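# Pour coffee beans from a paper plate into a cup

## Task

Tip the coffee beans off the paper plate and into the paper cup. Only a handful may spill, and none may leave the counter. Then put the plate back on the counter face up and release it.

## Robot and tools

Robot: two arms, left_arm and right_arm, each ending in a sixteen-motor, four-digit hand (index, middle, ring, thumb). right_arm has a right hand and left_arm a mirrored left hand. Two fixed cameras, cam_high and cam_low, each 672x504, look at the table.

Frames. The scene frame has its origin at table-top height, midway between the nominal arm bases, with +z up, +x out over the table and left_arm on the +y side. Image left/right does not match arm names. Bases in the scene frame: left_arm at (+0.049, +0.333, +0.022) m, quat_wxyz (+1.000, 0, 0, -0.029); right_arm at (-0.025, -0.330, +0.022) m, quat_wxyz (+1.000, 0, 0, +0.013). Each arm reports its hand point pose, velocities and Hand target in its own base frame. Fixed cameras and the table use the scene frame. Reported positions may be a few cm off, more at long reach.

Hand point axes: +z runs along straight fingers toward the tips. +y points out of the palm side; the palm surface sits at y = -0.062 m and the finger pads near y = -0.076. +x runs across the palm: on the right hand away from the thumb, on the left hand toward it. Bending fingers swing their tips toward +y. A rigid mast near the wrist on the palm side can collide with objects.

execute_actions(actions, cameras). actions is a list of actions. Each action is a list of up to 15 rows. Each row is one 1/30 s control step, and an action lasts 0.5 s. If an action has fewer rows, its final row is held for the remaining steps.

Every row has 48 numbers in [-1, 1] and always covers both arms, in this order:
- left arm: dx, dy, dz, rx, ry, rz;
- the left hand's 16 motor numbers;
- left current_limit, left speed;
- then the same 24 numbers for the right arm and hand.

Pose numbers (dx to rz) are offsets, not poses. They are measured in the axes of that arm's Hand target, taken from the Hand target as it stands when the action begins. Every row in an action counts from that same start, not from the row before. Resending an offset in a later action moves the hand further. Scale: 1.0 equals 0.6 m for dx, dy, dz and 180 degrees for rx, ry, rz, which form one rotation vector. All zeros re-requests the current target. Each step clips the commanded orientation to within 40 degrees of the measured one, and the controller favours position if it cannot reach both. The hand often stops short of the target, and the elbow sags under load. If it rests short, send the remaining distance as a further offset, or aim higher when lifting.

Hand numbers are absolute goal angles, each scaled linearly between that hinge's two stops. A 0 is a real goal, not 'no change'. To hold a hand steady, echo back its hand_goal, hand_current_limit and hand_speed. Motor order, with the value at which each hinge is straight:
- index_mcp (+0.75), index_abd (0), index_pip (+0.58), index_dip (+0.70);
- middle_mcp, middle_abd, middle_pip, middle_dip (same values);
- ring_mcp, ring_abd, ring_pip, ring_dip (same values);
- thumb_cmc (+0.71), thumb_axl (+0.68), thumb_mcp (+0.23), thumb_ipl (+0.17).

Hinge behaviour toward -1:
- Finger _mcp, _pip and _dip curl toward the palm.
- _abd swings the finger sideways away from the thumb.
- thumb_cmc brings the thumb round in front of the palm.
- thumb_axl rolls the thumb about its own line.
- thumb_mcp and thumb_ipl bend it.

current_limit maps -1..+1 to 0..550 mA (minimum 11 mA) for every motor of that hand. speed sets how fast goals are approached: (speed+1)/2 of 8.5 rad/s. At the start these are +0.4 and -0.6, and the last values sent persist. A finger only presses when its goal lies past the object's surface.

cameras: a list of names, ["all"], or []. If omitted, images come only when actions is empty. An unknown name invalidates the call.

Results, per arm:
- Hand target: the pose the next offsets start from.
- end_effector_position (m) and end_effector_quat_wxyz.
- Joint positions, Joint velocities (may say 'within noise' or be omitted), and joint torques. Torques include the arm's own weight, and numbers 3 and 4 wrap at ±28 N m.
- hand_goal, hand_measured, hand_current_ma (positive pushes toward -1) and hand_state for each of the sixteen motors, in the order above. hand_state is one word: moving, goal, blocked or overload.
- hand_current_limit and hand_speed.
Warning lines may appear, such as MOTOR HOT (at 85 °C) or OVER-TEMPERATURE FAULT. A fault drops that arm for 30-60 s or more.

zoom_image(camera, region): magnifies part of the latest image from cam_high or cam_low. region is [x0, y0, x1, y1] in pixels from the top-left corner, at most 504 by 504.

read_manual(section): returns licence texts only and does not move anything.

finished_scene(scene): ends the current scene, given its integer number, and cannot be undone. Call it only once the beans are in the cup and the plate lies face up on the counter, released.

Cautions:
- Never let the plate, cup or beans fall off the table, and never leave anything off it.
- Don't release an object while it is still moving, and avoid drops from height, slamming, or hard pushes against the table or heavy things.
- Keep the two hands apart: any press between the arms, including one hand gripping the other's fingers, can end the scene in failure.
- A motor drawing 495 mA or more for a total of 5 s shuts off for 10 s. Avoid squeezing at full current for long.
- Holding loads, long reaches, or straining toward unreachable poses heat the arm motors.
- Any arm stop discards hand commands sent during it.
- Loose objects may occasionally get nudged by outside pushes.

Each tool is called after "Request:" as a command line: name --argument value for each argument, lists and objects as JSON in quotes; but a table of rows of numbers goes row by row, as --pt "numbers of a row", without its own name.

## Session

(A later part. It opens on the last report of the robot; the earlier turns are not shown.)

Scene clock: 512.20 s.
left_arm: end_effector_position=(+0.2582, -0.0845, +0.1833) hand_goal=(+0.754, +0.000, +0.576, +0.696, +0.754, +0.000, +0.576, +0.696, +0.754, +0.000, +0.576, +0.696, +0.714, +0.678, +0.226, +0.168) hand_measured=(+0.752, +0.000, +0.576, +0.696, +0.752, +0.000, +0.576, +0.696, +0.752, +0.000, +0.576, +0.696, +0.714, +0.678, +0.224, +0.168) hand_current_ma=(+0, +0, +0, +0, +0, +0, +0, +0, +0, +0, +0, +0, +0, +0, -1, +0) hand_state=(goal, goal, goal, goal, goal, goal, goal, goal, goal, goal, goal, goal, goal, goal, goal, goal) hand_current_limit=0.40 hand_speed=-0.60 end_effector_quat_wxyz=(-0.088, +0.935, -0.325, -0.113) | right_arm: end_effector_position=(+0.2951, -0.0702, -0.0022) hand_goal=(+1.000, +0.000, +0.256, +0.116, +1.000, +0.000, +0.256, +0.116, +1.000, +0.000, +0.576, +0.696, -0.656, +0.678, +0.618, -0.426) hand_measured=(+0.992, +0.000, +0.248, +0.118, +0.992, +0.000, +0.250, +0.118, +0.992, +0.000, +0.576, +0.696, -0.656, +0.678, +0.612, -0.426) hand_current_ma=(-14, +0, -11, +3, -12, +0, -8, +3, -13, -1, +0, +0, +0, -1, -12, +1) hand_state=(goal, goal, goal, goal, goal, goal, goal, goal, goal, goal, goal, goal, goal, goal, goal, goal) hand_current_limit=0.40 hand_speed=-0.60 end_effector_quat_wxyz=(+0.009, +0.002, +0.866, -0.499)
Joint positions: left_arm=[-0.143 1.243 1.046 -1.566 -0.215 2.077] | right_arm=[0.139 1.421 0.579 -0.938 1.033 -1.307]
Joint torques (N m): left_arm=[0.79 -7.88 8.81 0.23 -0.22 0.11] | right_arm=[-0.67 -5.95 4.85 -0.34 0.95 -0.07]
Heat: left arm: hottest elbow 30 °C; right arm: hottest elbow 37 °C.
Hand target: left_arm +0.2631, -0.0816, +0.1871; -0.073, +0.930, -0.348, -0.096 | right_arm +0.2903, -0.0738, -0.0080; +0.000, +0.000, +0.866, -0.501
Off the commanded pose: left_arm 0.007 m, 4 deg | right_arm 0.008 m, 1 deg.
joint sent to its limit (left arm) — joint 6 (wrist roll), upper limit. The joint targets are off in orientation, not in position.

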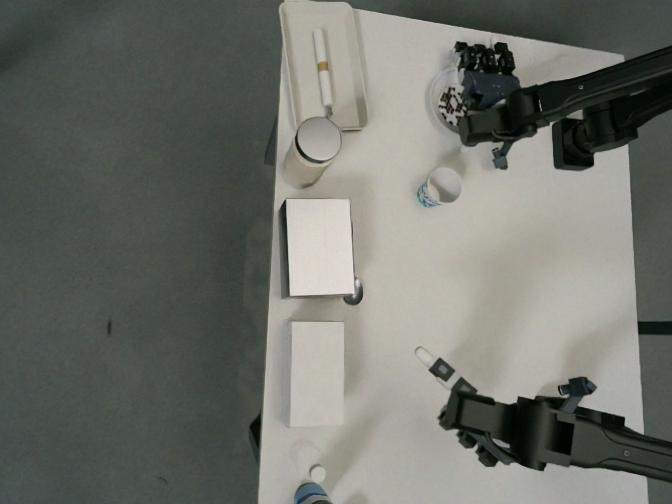

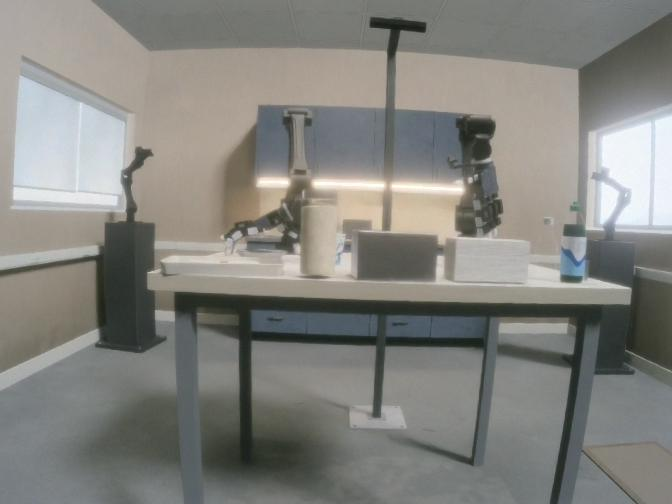

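Request:
execute_actions --actions '[[[0,0,0,0,0,0,0.754,0,0.576,0.696,0.754,0,0.576,0.696,0.754,0,0.576,0.696,0.714,0.678,0.226,0.168,0.4,-0.6,0,0,0,0,0,0,1,0,0.05,0.116,1,0,0.05,0.116,1,0,0.576,0.696,-0.657,0.677,0.43,-0.36,0.2,-0.85]]]' --cameras '["all"]'

Request:
zoom_image --camera "cam_low" --region '[215, 220, 305, 280]'

Request:
zoom_image --camera "cam_high" --region '[425, 30, 495, 100]'

Scene clock: 520.47 s.
left_arm: end_effector_position=(+0.2582, -0.0845, +0.1833) hand_goal=(+0.754, +0.000, +0.576, +0.696, +0.754, +0.000, +0.576, +0.696, +0.754, +0.000, +0.576, +0.696, +0.714, +0.678, +0.226, +0.168) hand_measured=(+0.752, +0.000, +0.576, +0.696, +0.752, +0.000, +0.576, +0.696, +0.752, +0.000, +0.576, +0.696, +0.714, +0.678, +0.224, +0.168) hand_current_ma=(+0, +0, +0, +0, +0, +0, +0, +0, +0, +0, +0, +0, +0, +0, -1, +0) hand_state=(goal, goal, goal, goal, goal, goal, goal, goal, goal, goal, goal, goal, goal, goal, goal, goal) hand_current_limit=0.40 hand_speed=-0.60 end_effector_quat_wxyz=(-0.088, +0.935, -0.325, -0.113) | right_arm: end_effector_position=(+0.2951, -0.0702, -0.0022) hand_goal=(+1.000, +0.000, +0.050, +0.116, +1.000, +0.000, +0.050, +0.116, +1.000, +0.000, +0.576, +0.696, -0.656, +0.678, +0.430, -0.360) hand_measured=(+0.992, +0.000, +0.052, +0.118, +0.992, +0.000, +0.052, +0.118, +0.992, +0.000, +0.576, +0.696, -0.656, +0.678, +0.436, -0.360) hand_current_ma=(-14, +0, +1, +3, -12, +0, +2, +3, -13, -1, +0, +0, +0, -1, +10, +0) hand_state=(goal, goal, goal, goal, goal, goal, goal, goal, goal, goal, goal, goal, goal, goal, goal, goal) hand_current_limit=0.20 hand_speed=-0.85 end_effector_quat_wxyz=(+0.009, +0.002, +0.866, -0.499)
Joint positions: left_arm=[-0.143 1.243 1.046 -1.566 -0.215 2.077] | right_arm=[0.139 1.421 0.579 -0.938 1.033 -1.307]
Joint torques (N m): left_arm=[0.73 -7.71 8.87 0.24 -0.22 0.13] | right_arm=[-0.67 -5.95 4.85 -0.34 0.95 -0.07]
Heat: left arm: hottest elbow 30 °C; right arm: hottest elbow 36 °C.
Hand target: left_arm +0.2631, -0.0816, +0.1871; -0.073, +0.930, -0.348, -0.096 | right_arm +0.2903, -0.0738, -0.0080; +0.000, +0.000, +0.866, -0.501
Off the commanded pose: left_arm 0.007 m, 4 deg | right_arm 0.008 m, 1 deg.
joint sent to its limit (left arm) — joint 6 (wrist roll), upper limit. The joint targets are off in orientation, not in position.

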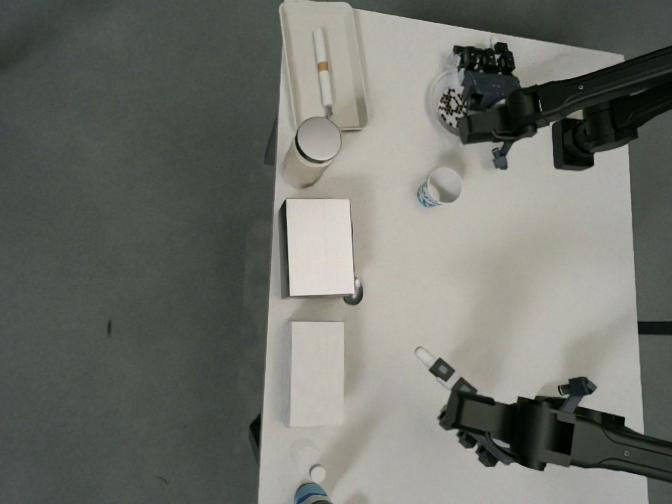

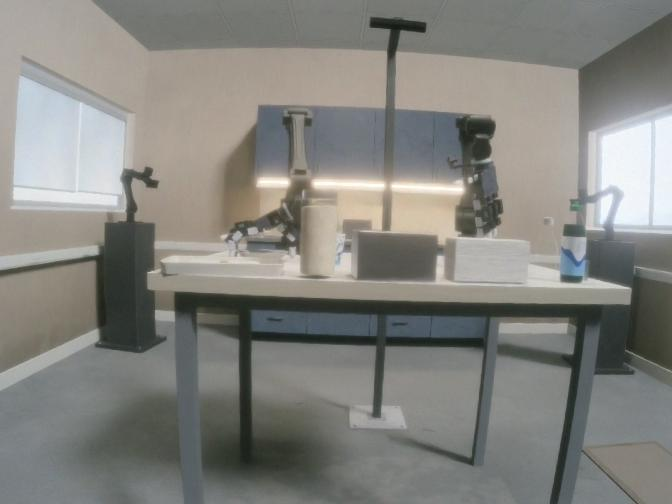

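Scaled by 5.600.

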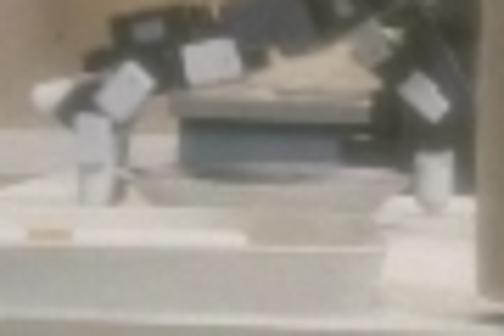

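Scaled by 7.200.

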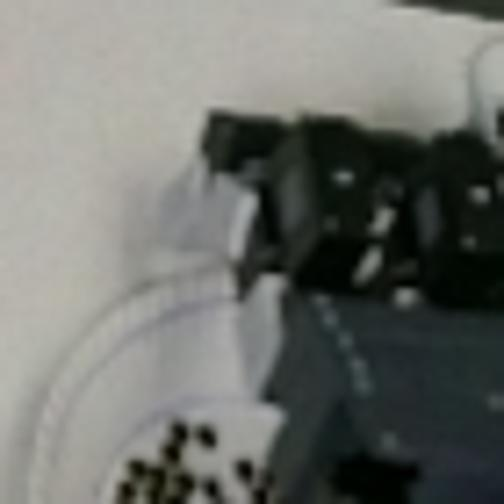

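Request:
execute_actions --actions '[[[0,0,0,0,0,0,0.754,0,0.576,0.696,0.754,0,0.576,0.696,0.754,0,0.576,0.696,0.714,0.678,0.226,0.168,0.4,-0.6,0,0,0,0,0,0,1,0,0.0,0.116,1,0,0.0,0.116,1,0,0.576,0.696,-0.657,0.677,0.36,-0.36,0.2,-0.85]]]' --cameras '["all"]'

Request:
zoom_image --camera "cam_low" --region '[215, 220, 305, 280]'

Request:
zoom_image --camera "cam_high" --region '[425, 30, 515, 120]'

Scene clock: 531.23 s.
left_arm: end_effector_position=(+0.2582, -0.0845, +0.1833) hand_goal=(+0.754, +0.000, +0.576, +0.696, +0.754, +0.000, +0.576, +0.696, +0.754, +0.000, +0.576, +0.696, +0.714, +0.678, +0.226, +0.168) hand_measured=(+0.752, +0.000, +0.576, +0.696, +0.752, +0.000, +0.576, +0.696, +0.752, +0.000, +0.576, +0.696, +0.714, +0.678, +0.224, +0.168) hand_current_ma=(+0, +0, +0, +0, +0, +0, +0, +0, +0, +0, +0, +0, +0, +0, -1, +0) hand_state=(goal, goal, goal, goal, goal, goal, goal, goal, goal, goal, goal, goal, goal, goal, goal, goal) hand_current_limit=0.40 hand_speed=-0.60 end_effector_quat_wxyz=(-0.088, +0.935, -0.325, -0.113) | right_arm: end_effector_position=(+0.2951, -0.0705, -0.0021) hand_goal=(+1.000, +0.000, +0.000, +0.116, +1.000, +0.000, +0.000, +0.116, +1.000, +0.000, +0.576, +0.696, -0.656, +0.678, +0.360, -0.360) hand_measured=(+0.996, +0.000, +0.012, +0.118, +1.000, +0.000, +0.026, +0.120, +0.992, +0.000, +0.576, +0.696, -0.656, +0.678, +0.422, -0.350) hand_current_ma=(-7, +0, +21, +3, +0, +0, +57, +6, -13, -1, +0, +0, +0, -1, +254, +22) hand_state=(goal, goal, goal, goal, goal, goal, blocked, goal, goal, goal, goal, goal, goal, goal, blocked, goal) hand_current_limit=0.20 hand_speed=-0.85 end_effector_quat_wxyz=(+0.009, +0.002, +0.866, -0.500)
Joint positions: left_arm=[-0.143 1.243 1.046 -1.566 -0.215 2.077] | right_arm=[0.139 1.421 0.579 -0.938 1.034 -1.307]
Joint torques (N m): left_arm=[0.73 -7.82 8.84 0.13 -0.21 0.12] | right_arm=[-0.62 -5.95 4.85 -0.35 0.92 -0.07]
Heat: left arm: hottest elbow 30 °C; right arm: hottest elbow 36 °C.
Hand target: left_arm +0.2631, -0.0816, +0.1871; -0.073, +0.930, -0.348, -0.096 | right_arm +0.2903, -0.0739, -0.0080; +0.000, +0.000, +0.866, -0.501
Off the commanded pose: left_arm 0.007 m, 4 deg | right_arm 0.008 m, 1 deg.
joint sent to its limit (left arm) — joint 6 (wrist roll), upper limit. The joint targets are off in orientation, not in position.

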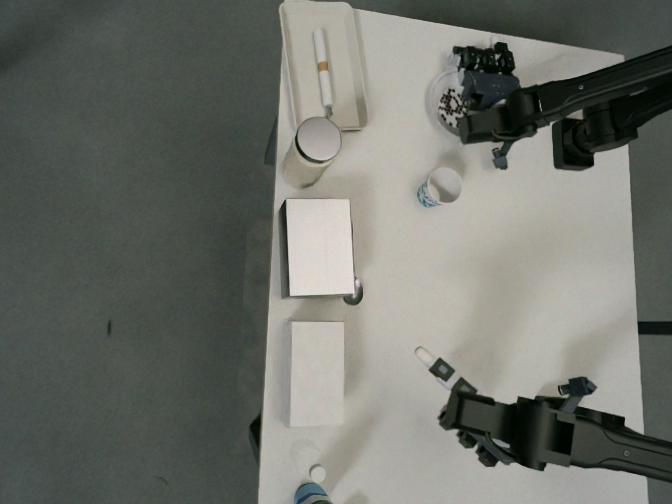

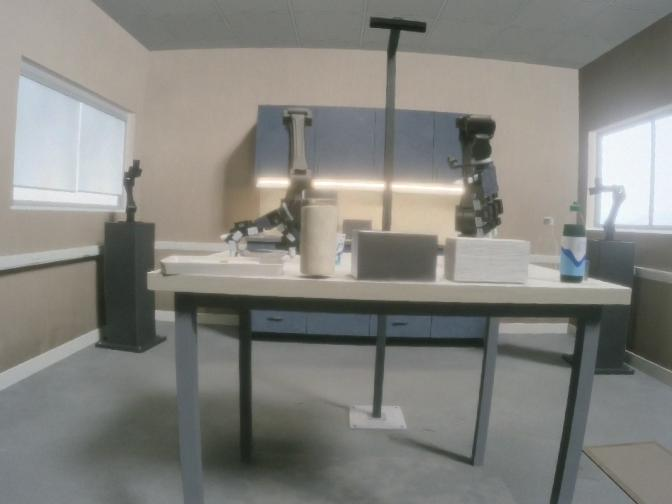

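Scaled by 5.600.

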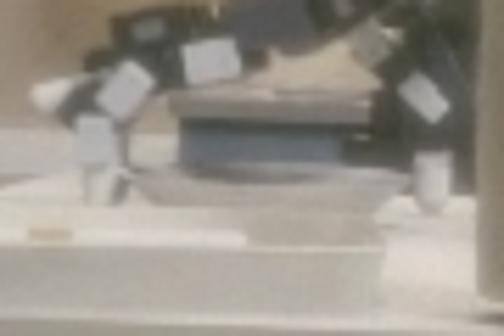

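Scaled by 5.600.

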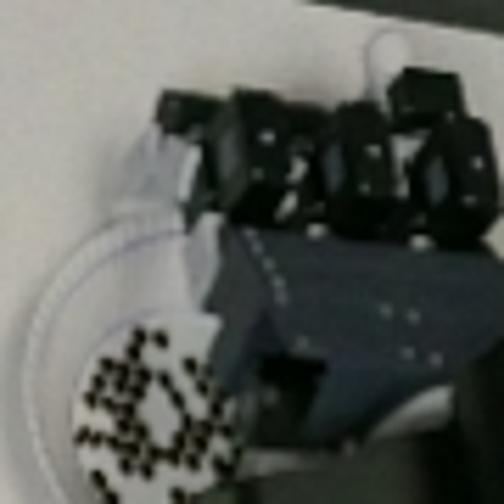

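Request:
execute_actions --actions '[[[0,0,0,0,0,0,0.754,0,0.576,0.696,0.754,0,0.576,0.696,0.754,0,0.576,0.696,0.714,0.678,0.226,0.168,0.4,-0.6,0,0,0,0,0,0,1,0,-0.07,0.09,1,0,-0.07,0.09,1,0,0.576,0.696,-0.657,0.677,0.36,-0.36,0.1,-0.85]]]' --cameras '["all"]'

Request:
zoom_image --camera "cam_low" --region '[215, 220, 305, 280]'

Request:
zoom_image --camera "cam_high" --region '[425, 30, 515, 120]'

Scene clock: 537.70 s.
left_arm: end_effector_position=(+0.2582, -0.0845, +0.1833) hand_goal=(+0.754, +0.000, +0.576, +0.696, +0.754, +0.000, +0.576, +0.696, +0.754, +0.000, +0.576, +0.696, +0.714, +0.678, +0.226, +0.168) hand_measured=(+0.752, +0.000, +0.576, +0.696, +0.752, +0.000, +0.576, +0.696, +0.752, +0.000, +0.576, +0.696, +0.714, +0.678, +0.224, +0.168) hand_current_ma=(+0, +0, +0, +0, +0, +0, +0, +0, +0, +0, +0, +0, +0, +0, -1, +0) hand_state=(goal, goal, goal, goal, goal, goal, goal, goal, goal, goal, goal, goal, goal, goal, goal, goal) hand_current_limit=0.40 hand_speed=-0.60 end_effector_quat_wxyz=(-0.088, +0.935, -0.325, -0.113) | right_arm: end_effector_position=(+0.2952, -0.0713, -0.0018) hand_goal=(+1.000, +0.000, -0.070, +0.090, +1.000, +0.000, -0.070, +0.090, +1.000, +0.000, +0.576, +0.696, -0.656, +0.678, +0.360, -0.360) hand_measured=(+1.000, +0.000, -0.030, +0.108, +1.000, +0.000, -0.012, +0.114, +0.992, +0.000, +0.576, +0.696, -0.654, +0.678, +0.422, -0.336) hand_current_ma=(+0, +0, +105, +34, +0, +0, +169, +53, -13, -1, +0, +0, +1, -1, +255, +78) hand_state=(goal, goal, blocked, goal, goal, goal, blocked, blocked, goal, goal, goal, goal, goal, goal, blocked, blocked) hand_current_limit=0.10 hand_speed=-0.85 end_effector_quat_wxyz=(+0.009, +0.003, +0.865, -0.501)
Joint positions: left_arm=[-0.143 1.243 1.046 -1.566 -0.215 2.077] | right_arm=[0.138 1.421 0.579 -0.938 1.037 -1.307]
Joint torques (N m): left_arm=[0.67 -7.59 8.79 0.2 -0.22 0.13] | right_arm=[-0.5 -5.95 4.83 -0.32 0.82 -0.07]
Heat: left arm: hottest elbow 30 °C; right arm: hottest elbow 36 °C.
Hand target: left_arm +0.2631, -0.0816, +0.1871; -0.073, +0.930, -0.348, -0.096 | right_arm +0.2903, -0.0739, -0.0080; +0.000, +0.000, +0.866, -0.501
Off the commanded pose: left_arm 0.007 m, 4 deg | right_arm 0.008 m, 1 deg.
joint sent to its limit (left arm) — joint 6 (wrist roll), upper limit. The joint targets are off in orientation, not in position.

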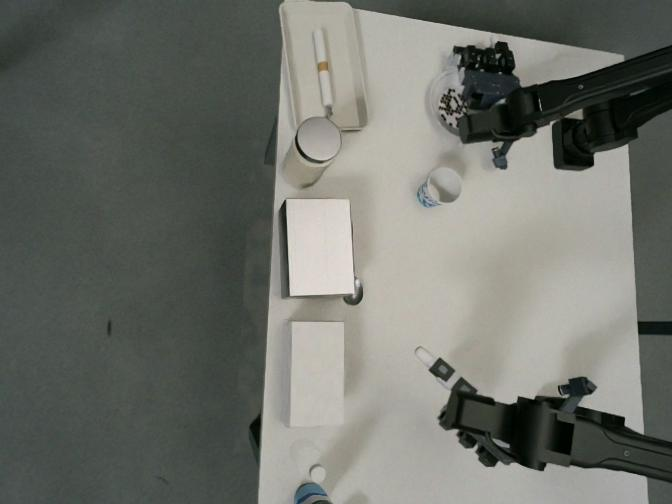

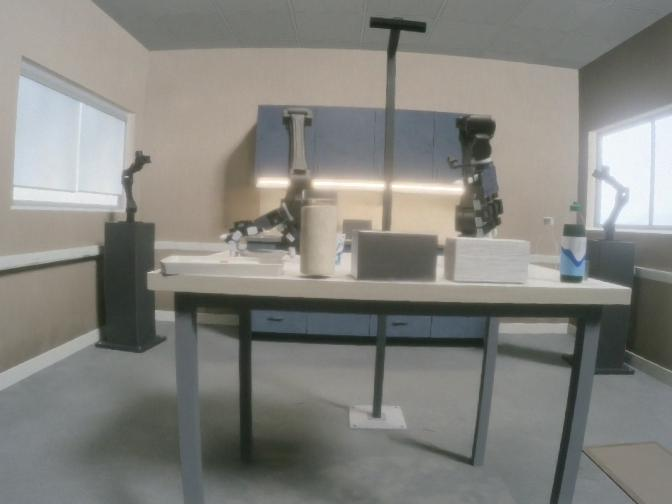

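Scaled by 5.600.

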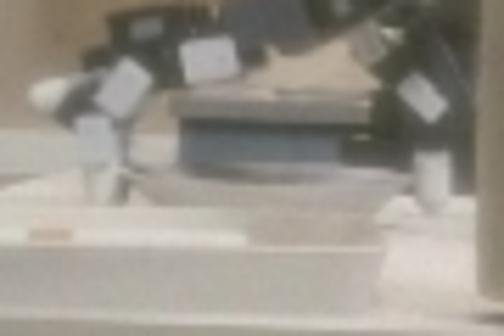

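Scaled by 5.600.

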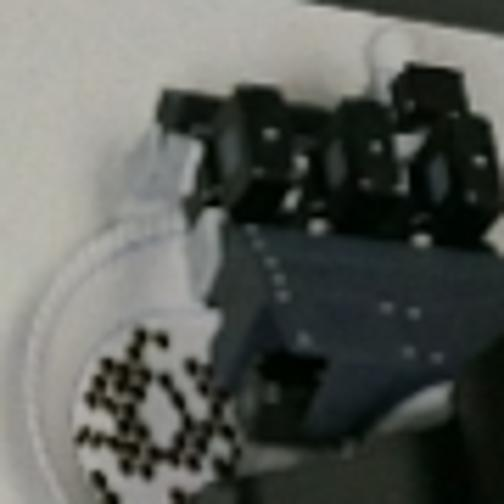

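Request:
execute_actions --actions '[[[0,0,0,0,0,0,0.754,0,0.576,0.696,0.754,0,0.576,0.696,0.754,0,0.576,0.696,0.714,0.678,0.226,0.168,0.4,-0.6,0,-0.0361,-0.0208,0,0,0,1,0,-0.07,0.09,1,0,-0.07,0.09,1,0,0.576,0.696,-0.657,0.677,0.36,-0.36,0.1,-0.85]]]' --cameras '["all"]'

Request:
zoom_image --camera "cam_low" --region '[215, 210, 305, 270]'

Request:
zoom_image --camera "cam_high" --region '[425, 30, 515, 120]'

Scene clock: 544.90 s.
left_arm: end_effector_position=(+0.2582, -0.0845, +0.1833) hand_goal=(+0.754, +0.000, +0.576, +0.696, +0.754, +0.000, +0.576, +0.696, +0.754, +0.000, +0.576, +0.696, +0.714, +0.678, +0.226, +0.168) hand_measured=(+0.752, +0.000, +0.576, +0.696, +0.752, +0.000, +0.576, +0.696, +0.752, +0.000, +0.576, +0.696, +0.714, +0.678, +0.224, +0.168) hand_current_ma=(+0, +0, +0, +0, +0, +0, +0, +0, +0, +0, +0, +0, +0, +0, -1, +0) hand_state=(goal, goal, goal, goal, goal, goal, goal, goal, goal, goal, goal, goal, goal, goal, goal, goal) hand_current_limit=0.40 hand_speed=-0.60 end_effector_quat_wxyz=(-0.088, +0.935, -0.325, -0.113) | right_arm: end_effector_position=(+0.2833, -0.0733, +0.0102) hand_goal=(+1.000, +0.000, -0.070, +0.090, +1.000, +0.000, -0.070, +0.090, +1.000, +0.000, +0.576, +0.696, -0.656, +0.678, +0.360, -0.360) hand_measured=(+1.000, +0.000, -0.030, +0.108, +1.000, +0.000, -0.016, +0.114, +0.992, +0.000, +0.576, +0.696, -0.648, +0.678, +0.422, -0.332) hand_current_ma=(+0, +0, +101, +34, +0, +0, +152, +53, -13, -1, +0, +0, +11, -1, +255, +91) hand_state=(goal, goal, blocked, goal, goal, goal, blocked, blocked, goal, goal, goal, goal, goal, goal, blocked, blocked) hand_current_limit=0.10 hand_speed=-0.85 end_effector_quat_wxyz=(-0.005, -0.005, +0.864, -0.503)
Joint positions: left_arm=[-0.143 1.243 1.046 -1.566 -0.215 2.077] | right_arm=[0.136 1.376 0.579 -1.013 1.037 -1.31]
Joint torques (N m): left_arm=[0.67 -7.59 8.84 0.18 -0.23 0.12] | right_arm=[-0.38 -7.47 7.04 -0.99 0.82 -0.07]
Heat: left arm: hottest elbow 30 °C; right arm: hottest elbow 35 °C.
Hand target: left_arm +0.2631, -0.0816, +0.1871; -0.073, +0.930, -0.348, -0.096 | right_arm +0.2903, -0.0739, +0.0170; +0.000, +0.000, +0.866, -0.501
Off the commanded pose: left_arm 0.007 m, 4 deg | right_arm 0.010 m, 1 deg.
joint sent to its limit (left arm) — joint 6 (wrist roll), upper limit. The joint targets are off in orientation, not in position.

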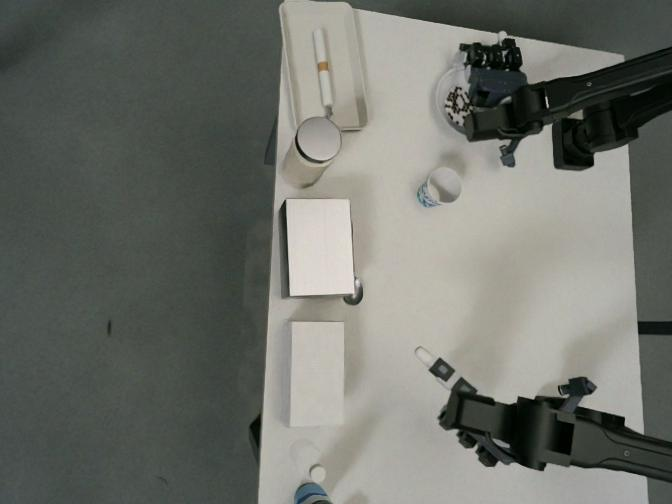

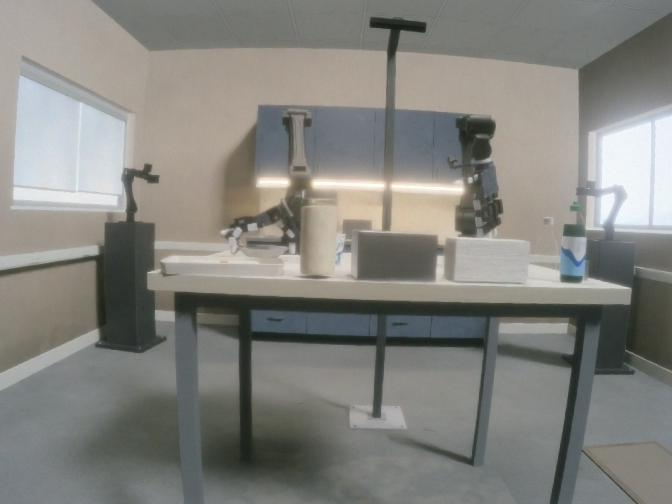

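Scaled by 5.600.

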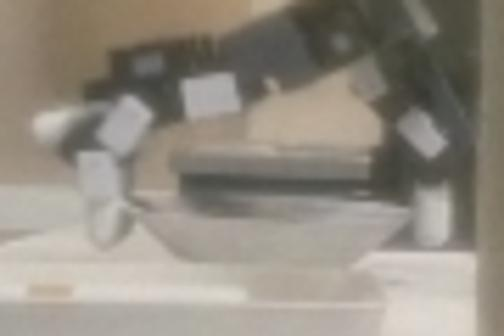

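Scaled by 5.600.

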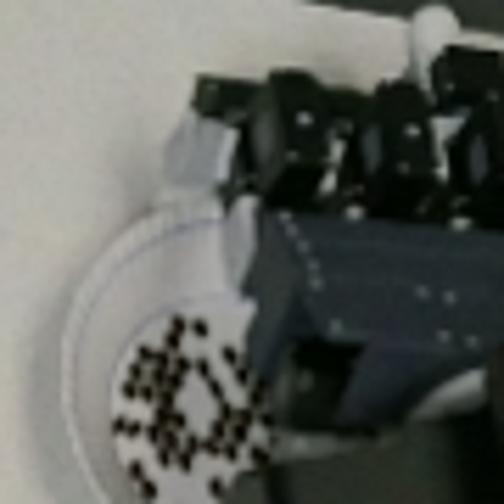

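Request:
execute_actions --actions '[[[0,0,0,0,0,0,0.754,0,0.576,0.696,0.754,0,0.576,0.696,0.754,0,0.576,0.696,0.714,0.678,0.226,0.168,0.4,-0.6,0,-0.0433,-0.025,0,0,0,1,0,-0.07,0.09,1,0,-0.07,0.09,1,0,0.576,0.696,-0.657,0.677,0.36,-0.36,0.1,-0.85]],[[0,0,0,0,0,0,0.754,0,0.576,0.696,0.754,0,0.576,0.696,0.754,0,0.576,0.696,0.714,0.678,0.226,0.168,0.4,-0.6,0,-0.0433,-0.025,0,0,0,1,0,-0.07,0.09,1,0,-0.07,0.09,1,0,0.576,0.696,-0.657,0.677,0.36,-0.36,0.1,-0.85]]]' --cameras '["all"]'

Request:
zoom_image --camera "cam_low" --region '[215, 190, 335, 270]'

Request:
zoom_image --camera "cam_high" --region '[425, 30, 515, 120]'

Scene clock: 590.07 s.
left_arm: end_effector_position=(+0.2582, -0.0845, +0.1833) hand_goal=(+0.754, +0.000, +0.576, +0.696, +0.754, +0.000, +0.576, +0.696, +0.754, +0.000, +0.576, +0.696, +0.714, +0.678, +0.226, +0.168) hand_measured=(+0.752, +0.000, +0.576, +0.696, +0.752, +0.000, +0.576, +0.696, +0.752, +0.000, +0.576, +0.696, +0.714, +0.678, +0.224, +0.168) hand_current_ma=(+0, +0, +0, +0, +0, +0, +0, +0, +0, +0, +0, +0, +0, +0, -1, +0) hand_state=(goal, goal, goal, goal, goal, goal, goal, goal, goal, goal, goal, goal, goal, goal, goal, goal) hand_current_limit=0.40 hand_speed=-0.60 end_effector_quat_wxyz=(-0.088, +0.935, -0.325, -0.113) | right_arm: end_effector_position=(+0.2726, -0.0748, +0.0623) hand_goal=(+1.000, +0.000, -0.070, +0.090, +1.000, +0.000, -0.070, +0.090, +1.000, +0.000, +0.576, +0.696, -0.656, +0.678, +0.360, -0.360) hand_measured=(+1.000, +0.000, -0.030, +0.108, +1.000, +0.000, -0.016, +0.114, +0.992, +0.000, +0.576, +0.696, -0.648, +0.678, +0.422, -0.332) hand_current_ma=(+0, +0, +100, +34, +0, +0, +150, +53, -13, -1, +0, +0, +12, -1, +254, +91) hand_state=(goal, goal, blocked, goal, goal, goal, blocked, blocked, goal, goal, goal, goal, goal, goal, blocked, blocked) hand_current_limit=0.10 hand_speed=-0.85 end_effector_quat_wxyz=(-0.015, -0.013, +0.864, -0.504)
Joint positions: left_arm=[-0.143 1.243 1.046 -1.566 -0.215 2.077] | right_arm=[0.135 1.237 0.634 -1.227 1.037 -1.317]
Joint torques (N m): left_arm=[0.79 -7.71 8.8 0.18 -0.22 0.11] | right_arm=[-0.38 -6.01 10.15 -1.01 0.82 0]
Heat: left arm: hottest elbow 30 °C; right arm: hottest elbow 37 °C.
Hand target: left_arm +0.2631, -0.0816, +0.1871; -0.073, +0.930, -0.348, -0.096 | right_arm +0.2903, -0.0737, +0.0770; +0.000, +0.001, +0.866, -0.501
Off the commanded pose: left_arm 0.007 m, 4 deg | right_arm 0.023 m, 2 deg.
joint sent to its limit (left arm) — joint 6 (wrist roll), upper limit. The joint targets are off in orientation, not in position.

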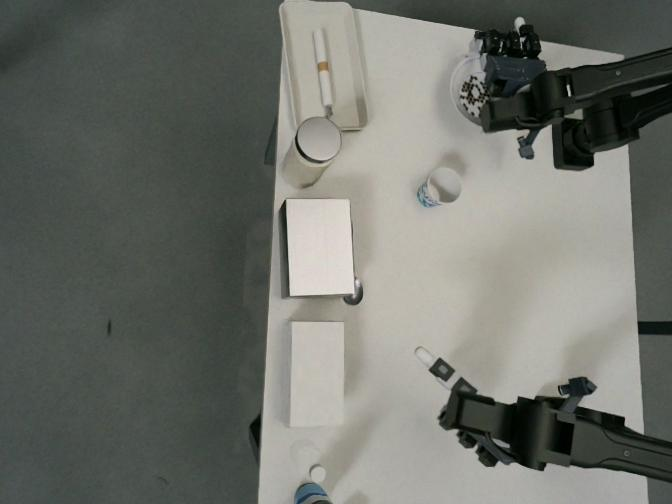

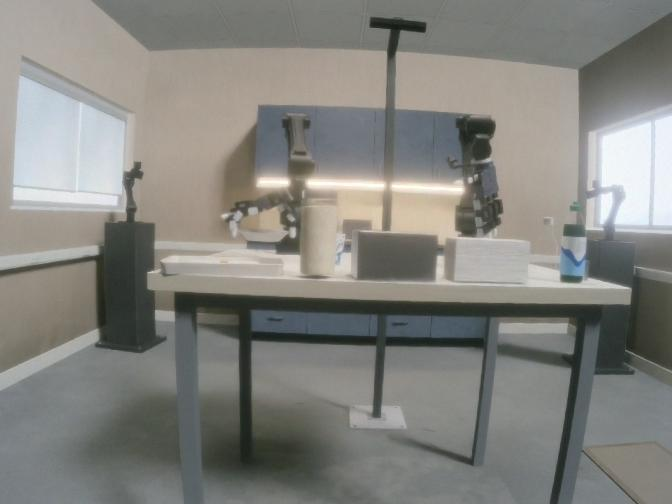

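Scaled by 4.200.

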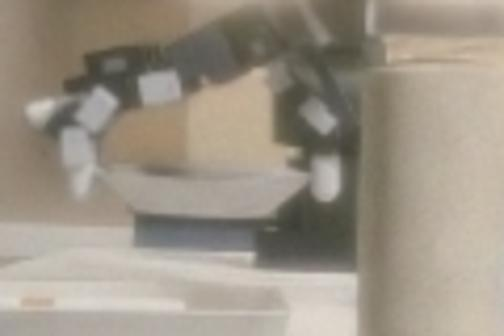

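Scaled by 5.600.

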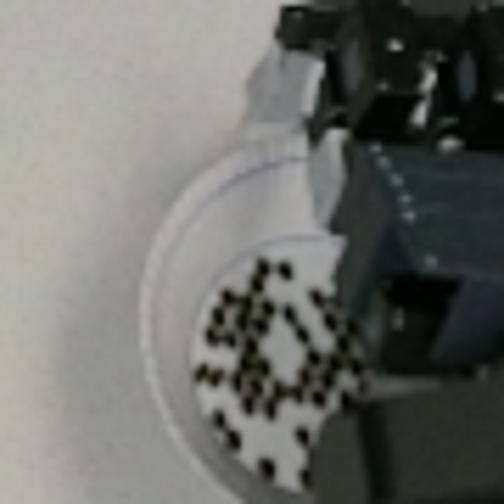

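Request:
execute_actions --actions '[[[0,0,0,0,0,0,0.754,0,0.576,0.696,0.754,0,0.576,0.696,0.754,0,0.576,0.696,0.714,0.678,0.226,0.168,0.4,-0.6,-0.0083,-0.0476,-0.0275,0,0,0,1,0,-0.07,0.09,1,0,-0.07,0.09,1,0,0.576,0.696,-0.657,0.677,0.36,-0.36,0.1,-0.85]],[[0,0,0,0,0,0,0.754,0,0.576,0.696,0.754,0,0.576,0.696,0.754,0,0.576,0.696,0.714,0.678,0.226,0.168,0.4,-0.6,-0.0083,-0.0476,-0.0275,0,0,0,1,0,-0.07,0.09,1,0,-0.07,0.09,1,0,0.576,0.696,-0.657,0.677,0.36,-0.36,0.1,-0.85]],[[0,0,0,0,0,0,0.754,0,0.576,0.696,0.754,0,0.576,0.696,0.754,0,0.576,0.696,0.714,0.678,0.226,0.168,0.4,-0.6,-0.0083,-0.0476,-0.0275,0,0,0,1,0,-0.07,0.09,1,0,-0.07,0.09,1,0,0.576,0.696,-0.657,0.677,0.36,-0.36,0.1,-0.85]]]' --cameras '["cam_high"]'

Scene clock: 605.47 s.
left_arm: end_effector_position=(+0.2582, -0.0845, +0.1833) hand_goal=(+0.754, +0.000, +0.576, +0.696, +0.754, +0.000, +0.576, +0.696, +0.754, +0.000, +0.576, +0.696, +0.714, +0.678, +0.226, +0.168) hand_measured=(+0.752, +0.000, +0.576, +0.696, +0.752, +0.000, +0.576, +0.696, +0.752, +0.000, +0.576, +0.696, +0.714, +0.678, +0.224, +0.168) hand_current_ma=(+0, +0, +0, +0, +0, +0, +0, +0, +0, +0, +0, +0, +0, +0, -1, +0) hand_state=(goal, goal, goal, goal, goal, goal, goal, goal, goal, goal, goal, goal, goal, goal, goal, goal) hand_current_limit=0.40 hand_speed=-0.60 end_effector_quat_wxyz=(-0.088, +0.935, -0.325, -0.113) | right_arm: end_effector_position=(+0.2904, -0.0734, +0.1568) hand_goal=(+1.000, +0.000, -0.070, +0.090, +1.000, +0.000, -0.070, +0.090, +1.000, +0.000, +0.576, +0.696, -0.656, +0.678, +0.360, -0.360) hand_measured=(+1.000, +0.000, -0.030, +0.108, +1.000, +0.000, -0.016, +0.114, +0.992, +0.000, +0.576, +0.696, -0.648, +0.678, +0.422, -0.332) hand_current_ma=(+0, +0, +100, +34, +0, +0, +150, +53, -13, -1, +0, +0, +12, -1, +255, +91) hand_state=(goal, goal, blocked, goal, goal, goal, blocked, blocked, goal, goal, goal, goal, goal, goal, blocked, blocked) hand_current_limit=0.10 hand_speed=-0.85 end_effector_quat_wxyz=(-0.017, -0.014, +0.864, -0.503)
Joint positions: left_arm=[-0.143 1.243 1.046 -1.566 -0.215 2.077] | right_arm=[0.131 1.154 0.847 -1.518 1.037 -1.327]
Joint torques (N m): left_arm=[0.73 -7.77 8.8 0.2 -0.22 0.13] | right_arm=[-0.5 -6.01 11.75 -1.1 0.87 -0.02]
Heat: left arm: hottest elbow 31 °C; right arm: hottest elbow 40 °C.
Hand target: left_arm +0.2631, -0.0816, +0.1871; -0.073, +0.930, -0.348, -0.096 | right_arm +0.3052, -0.0735, +0.1760; +0.000, +0.000, +0.866, -0.501
Off the commanded pose: left_arm 0.007 m, 4 deg | right_arm 0.024 m, 3 deg.
joint sent to its limit (left arm) — joint 6 (wrist roll), upper limit. The joint targets are off in orientation, not in position.
Images, in order (width x height): cam_high 672x504.

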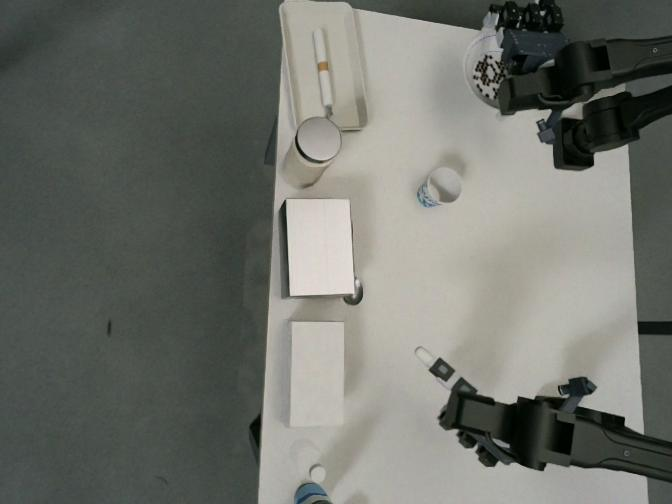

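Request:
execute_actions --actions '[[[0,0,0,0,0,0,0.754,0,0.576,0.696,0.754,0,0.576,0.696,0.754,0,0.576,0.696,0.714,0.678,0.226,0.168,0.4,-0.6,-0.0342,0.0311,-0.0638,0,-0.02726,-0.01574,1,0,-0.07,0.09,1,0,-0.07,0.09,1,0,0.576,0.696,-0.657,0.677,0.36,-0.36,0.1,-0.85]],[[0,0,0,0,0,0,0.754,0,0.576,0.696,0.754,0,0.576,0.696,0.754,0,0.576,0.696,0.714,0.678,0.226,0.168,0.4,-0.6,-0.041,0.0292,-0.0607,0,-0.02726,-0.01574,1,0,-0.07,0.09,1,0,-0.07,0.09,1,0,0.576,0.696,-0.657,0.677,0.36,-0.36,0.1,-0.85]],[[0,0,0,0,0,0,0.754,0,0.576,0.696,0.754,0,0.576,0.696,0.754,0,0.576,0.696,0.714,0.678,0.226,0.168,0.4,-0.6,-0.0475,0.0271,-0.0569,0,-0.02726,-0.01574,1,0,-0.07,0.09,1,0,-0.07,0.09,1,0,0.576,0.696,-0.657,0.677,0.36,-0.36,0.1,-0.85]]]' --cameras '["all"]'

Scene clock: 626.67 s.
left_arm: end_effector_position=(+0.2582, -0.0845, +0.1833) hand_goal=(+0.754, +0.000, +0.576, +0.696, +0.754, +0.000, +0.576, +0.696, +0.754, +0.000, +0.576, +0.696, +0.714, +0.678, +0.226, +0.168) hand_measured=(+0.752, +0.000, +0.576, +0.696, +0.752, +0.000, +0.576, +0.696, +0.752, +0.000, +0.576, +0.696, +0.714, +0.678, +0.224, +0.168) hand_current_ma=(+0, +0, +0, +0, +0, +0, +0, +0, +0, +0, +0, +0, +0, +0, -1, +0) hand_state=(goal, goal, goal, goal, goal, goal, goal, goal, goal, goal, goal, goal, goal, goal, goal, goal) hand_current_limit=0.40 hand_speed=-0.60 end_effector_quat_wxyz=(-0.088, +0.935, -0.325, -0.113) | right_arm: end_effector_position=(+0.3492, +0.0454, +0.1702) hand_goal=(+1.000, +0.000, -0.070, +0.090, +1.000, +0.000, -0.070, +0.090, +1.000, +0.000, +0.576, +0.696, -0.656, +0.678, +0.360, -0.360) hand_measured=(+1.000, +0.000, -0.030, +0.108, +1.000, +0.000, -0.016, +0.114, +0.992, +0.000, +0.576, +0.696, -0.648, +0.678, +0.422, -0.332) hand_current_ma=(+0, +0, +99, +34, +0, +0, +148, +53, -13, -1, +0, +0, +13, -1, +255, +92) hand_state=(goal, goal, blocked, goal, goal, goal, blocked, blocked, goal, goal, goal, goal, goal, goal, blocked, blocked) hand_current_limit=0.10 hand_speed=-0.85 end_effector_quat_wxyz=(+0.058, -0.135, +0.854, -0.499)
Joint positions: left_arm=[-0.143 1.243 1.046 -1.566 -0.215 2.077] | right_arm=[0.449 1.313 1.014 -1.568 1.027 -1.269]
Joint torques (N m): left_arm=[0.62 -7.77 8.84 0.23 -0.22 0.13] | right_arm=[0.32 -7.06 12.01 -0.85 0.94 -0.03]
Heat: left arm: hottest elbow 31 °C; right arm: hottest elbow 48 °C.
Hand target: left_arm +0.2631, -0.0816, +0.1871; -0.073, +0.930, -0.348, -0.096 | right_arm +0.3668, +0.0540, +0.1848; +0.074, -0.128, +0.856, -0.495
Off the commanded pose: left_arm 0.007 m, 4 deg | right_arm 0.024 m, 2 deg.
joint sent to its limit (left arm) — joint 6 (wrist roll), upper limit. The joint targets are off in orientation, not in position.

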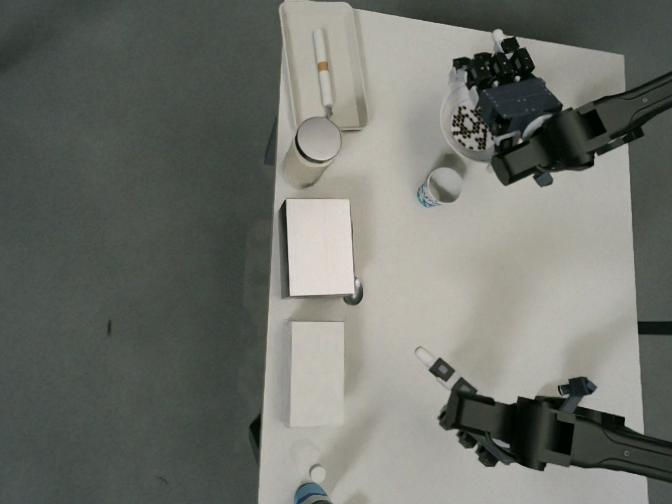

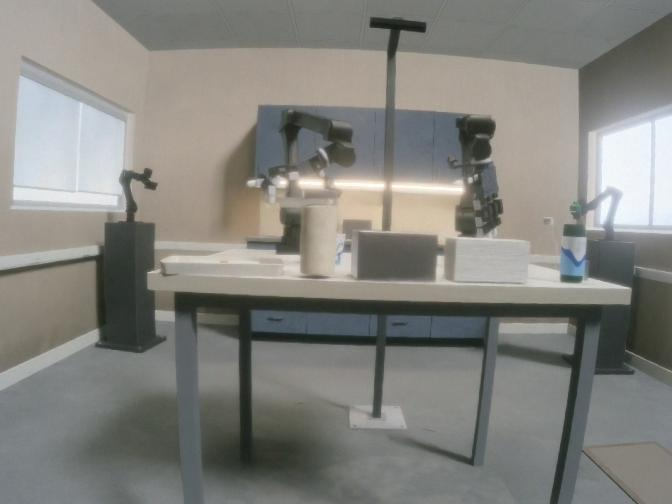

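Request:
execute_actions --actions '[[[0,0,0,0,0,0,0.754,0,0.576,0.696,0.754,0,0.576,0.696,0.754,0,0.576,0.696,0.714,0.678,0.226,0.168,0.4,-0.6,-0.0533,0.0245,-0.0525,0,-0.02726,-0.01574,1,0,-0.07,0.09,1,0,-0.07,0.09,1,0,0.576,0.696,-0.657,0.677,0.36,-0.36,0.1,-0.85]],[[0,0,0,0,0,0,0.754,0,0.576,0.696,0.754,0,0.576,0.696,0.754,0,0.576,0.696,0.714,0.678,0.226,0.168,0.4,-0.6,-0.0588,0.0218,-0.0477,0,-0.02726,-0.01574,1,0,-0.07,0.09,1,0,-0.07,0.09,1,0,0.576,0.696,-0.657,0.677,0.36,-0.36,0.1,-0.85]],[[0,0,0,0,0,0,0.754,0,0.576,0.696,0.754,0,0.576,0.696,0.754,0,0.576,0.696,0.714,0.678,0.226,0.168,0.4,-0.6,-0.0637,0.0188,-0.0425,0,-0.02726,-0.01574,1,0,-0.07,0.09,1,0,-0.07,0.09,1,0,0.576,0.696,-0.657,0.677,0.36,-0.36,0.1,-0.85]]]' --cameras '["all"]'

Request:
zoom_image --camera "cam_high" --region '[380, 60, 560, 240]'

Request:
zoom_image --camera "cam_low" --region '[230, 140, 410, 290]'

Scene clock: 638.70 s.
left_arm: end_effector_position=(+0.2582, -0.0845, +0.1833) hand_goal=(+0.754, +0.000, +0.576, +0.696, +0.754, +0.000, +0.576, +0.696, +0.754, +0.000, +0.576, +0.696, +0.714, +0.678, +0.226, +0.168) hand_measured=(+0.752, +0.000, +0.576, +0.696, +0.752, +0.000, +0.576, +0.696, +0.752, +0.000, +0.576, +0.696, +0.714, +0.678, +0.224, +0.168) hand_current_ma=(+0, +0, +0, +0, +0, +0, +0, +0, +0, +0, +0, +0, +0, +0, -1, +0) hand_state=(goal, goal, goal, goal, goal, goal, goal, goal, goal, goal, goal, goal, goal, goal, goal, goal) hand_current_limit=0.40 hand_speed=-0.60 end_effector_quat_wxyz=(-0.088, +0.935, -0.325, -0.113) | right_arm: end_effector_position=(+0.4111, +0.1690, +0.1796) hand_goal=(+1.000, +0.000, -0.070, +0.090, +1.000, +0.000, -0.070, +0.090, +1.000, +0.000, +0.576, +0.696, -0.656, +0.678, +0.360, -0.360) hand_measured=(+1.000, +0.000, -0.030, +0.108, +1.000, +0.000, -0.018, +0.114, +0.992, +0.000, +0.576, +0.696, -0.648, +0.678, +0.422, -0.332) hand_current_ma=(+0, +0, +99, +34, +0, +0, +147, +53, -13, -1, +0, +0, +14, -1, +255, +92) hand_state=(goal, goal, blocked, goal, goal, goal, blocked, blocked, goal, goal, goal, goal, goal, goal, blocked, blocked) hand_current_limit=0.10 hand_speed=-0.85 end_effector_quat_wxyz=(+0.128, -0.261, +0.825, -0.485)
Joint positions: left_arm=[-0.143 1.243 1.046 -1.566 -0.215 2.077] | right_arm=[0.639 1.496 1.232 -1.437 1.047 -1.469]
Joint torques (N m): left_arm=[0.44 -7.77 8.81 0.13 -0.22 0.11] | right_arm=[0.15 -10.64 12.42 -0.23 0.95 -0.1]
Heat: left arm: hottest elbow 31 °C; right arm: hottest elbow 49 °C.
Hand target: left_arm +0.2631, -0.0816, +0.1871; -0.073, +0.930, -0.348, -0.096 | right_arm +0.4284, +0.1815, +0.1936; +0.146, -0.253, +0.828, -0.479
Off the commanded pose: left_arm 0.007 m, 4 deg | right_arm 0.026 m, 2 deg.
joint sent to its limit (left arm) — joint 6 (wrist roll), upper limit. The joint targets are off in orientation, not in position.

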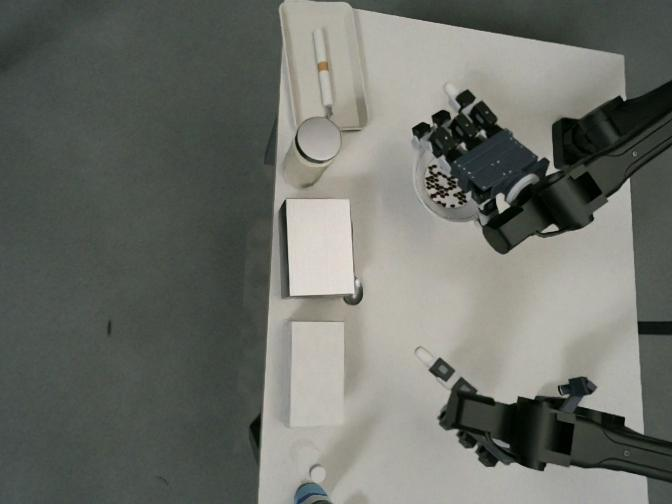

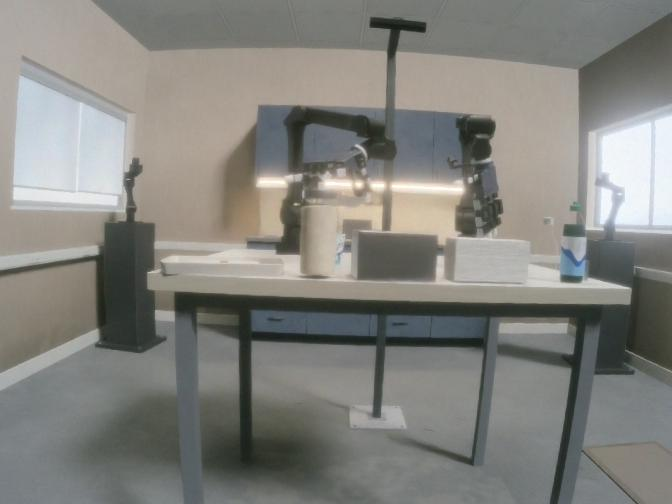

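Scaled by 2.800.

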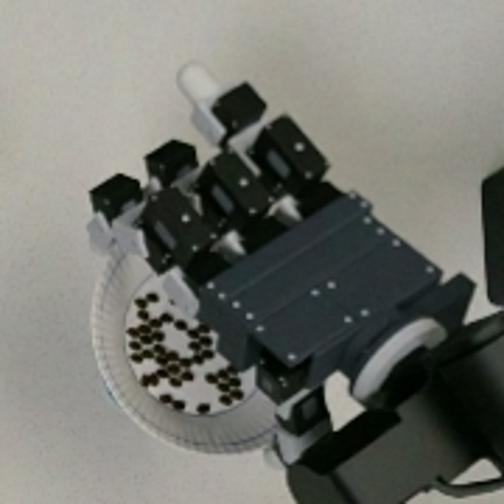

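Scaled by 2.800.

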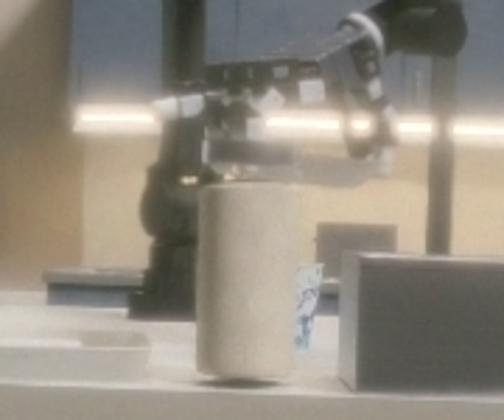

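Request:
zoom_image --camera "cam_high" --region '[405, 120, 505, 230]'

Scaled by 4.582.

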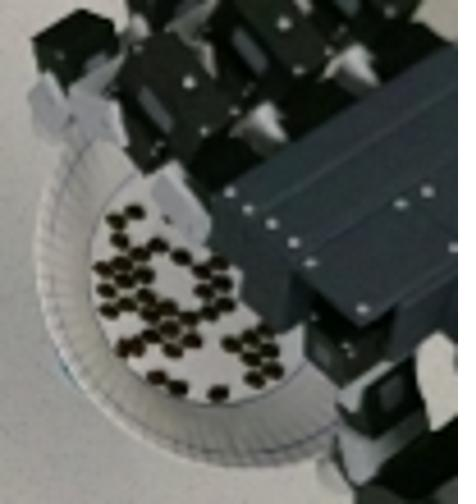

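Request:
execute_actions --actions '[[[0,0,0,0,0,0,0.754,0,0.576,0.696,0.754,0,0.576,0.696,0.754,0,0.576,0.696,0.714,0.678,0.226,0.168,0.4,-0.6,-0.0255,0.0093,-0.0162,0,-0.0278,0.0481,1,0,-0.07,0.09,1,0,-0.07,0.09,1,0,0.576,0.696,-0.657,0.677,0.36,-0.36,0.1,-0.85]],[[0,0,0,0,0,0,0.754,0,0.576,0.696,0.754,0,0.576,0.696,0.754,0,0.576,0.696,0.714,0.678,0.226,0.168,0.4,-0.6,0,0,0,0,-0.0278,0.0481,1,0,-0.07,0.09,1,0,-0.07,0.09,1,0,0.576,0.696,-0.657,0.677,0.36,-0.36,0.1,-0.85]]]' --cameras '["all"]'

Request:
zoom_image --camera "cam_high" --region '[405, 120, 505, 230]'

Request:
zoom_image --camera "cam_low" --region '[270, 160, 390, 280]'

Scene clock: 705.50 s.
left_arm: end_effector_position=(+0.2582, -0.0845, +0.1833) hand_goal=(+0.754, +0.000, +0.576, +0.696, +0.754, +0.000, +0.576, +0.696, +0.754, +0.000, +0.576, +0.696, +0.714, +0.678, +0.226, +0.168) hand_measured=(+0.752, +0.000, +0.576, +0.696, +0.752, +0.000, +0.576, +0.696, +0.752, +0.000, +0.576, +0.696, +0.714, +0.678, +0.224, +0.168) hand_current_ma=(+0, +0, +0, +0, +0, +0, +0, +0, +0, +0, +0, +0, +0, +0, -1, +0) hand_state=(goal, goal, goal, goal, goal, goal, goal, goal, goal, goal, goal, goal, goal, goal, goal, goal) hand_current_limit=0.40 hand_speed=-0.60 end_effector_quat_wxyz=(-0.088, +0.935, -0.325, -0.113) | right_arm: end_effector_position=(+0.4377, +0.1964, +0.1913) hand_goal=(+1.000, +0.000, -0.070, +0.090, +1.000, +0.000, -0.070, +0.090, +1.000, +0.000, +0.576, +0.696, -0.656, +0.678, +0.360, -0.360) hand_measured=(+1.000, +0.000, -0.030, +0.108, +1.000, +0.000, -0.018, +0.114, +0.992, +0.000, +0.576, +0.696, -0.648, +0.678, +0.422, -0.332) hand_current_ma=(+0, +0, +99, +34, +0, +0, +147, +53, -13, -1, +0, +0, +14, -1, +255, +92) hand_state=(goal, goal, blocked, goal, goal, goal, blocked, blocked, goal, goal, goal, goal, goal, goal, blocked, blocked) hand_current_limit=0.10 hand_speed=-0.85 end_effector_quat_wxyz=(+0.281, -0.163, +0.843, -0.430)
Joint positions: left_arm=[-0.143 1.243 1.046 -1.566 -0.215 2.077] | right_arm=[0.661 1.387 1.101 -1.087 1.068 -1.409]
Joint torques (N m): left_arm=[0.85 -7.71 8.8 0.14 -0.21 0.12] | right_arm=[1.03 -11.69 8.02 0.4 1.03 -0.05]
Heat: left arm: hottest elbow 31 °C; right arm: hottest elbow 51 °C.
Hand target: left_arm +0.2631, -0.0816, +0.1871; -0.073, +0.930, -0.348, -0.096 | right_arm +0.4348, +0.1993, +0.1936; +0.288, -0.166, +0.841, -0.428
Off the commanded pose: left_arm 0.007 m, 4 deg | right_arm 0.005 m, 1 deg.
joint sent to its limit (left arm) — joint 6 (wrist roll), upper limit. The joint targets are off in orientation, not in position.

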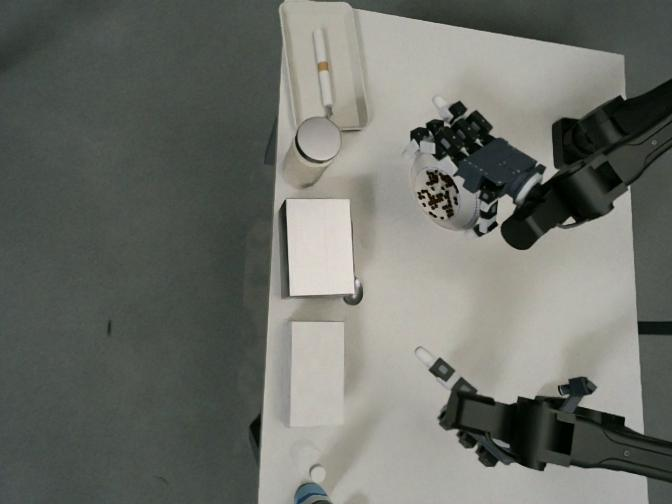

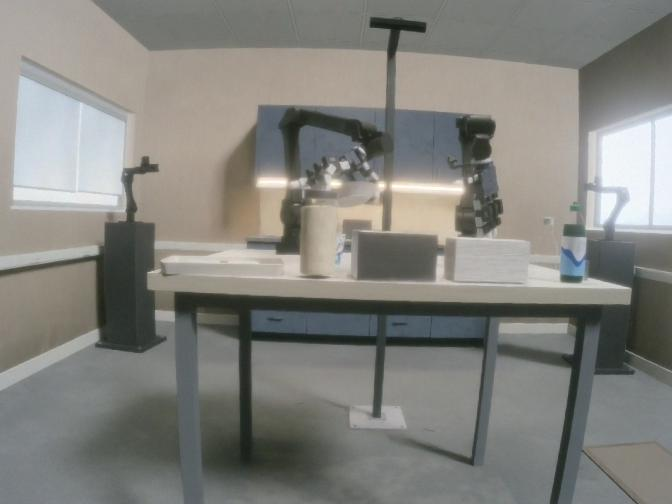

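Scaled by 4.582.

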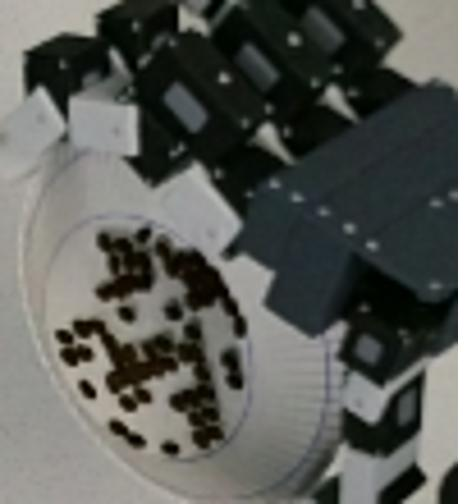

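Scaled by 4.200.

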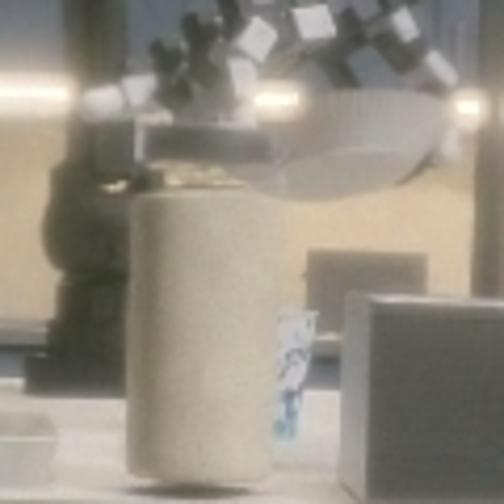

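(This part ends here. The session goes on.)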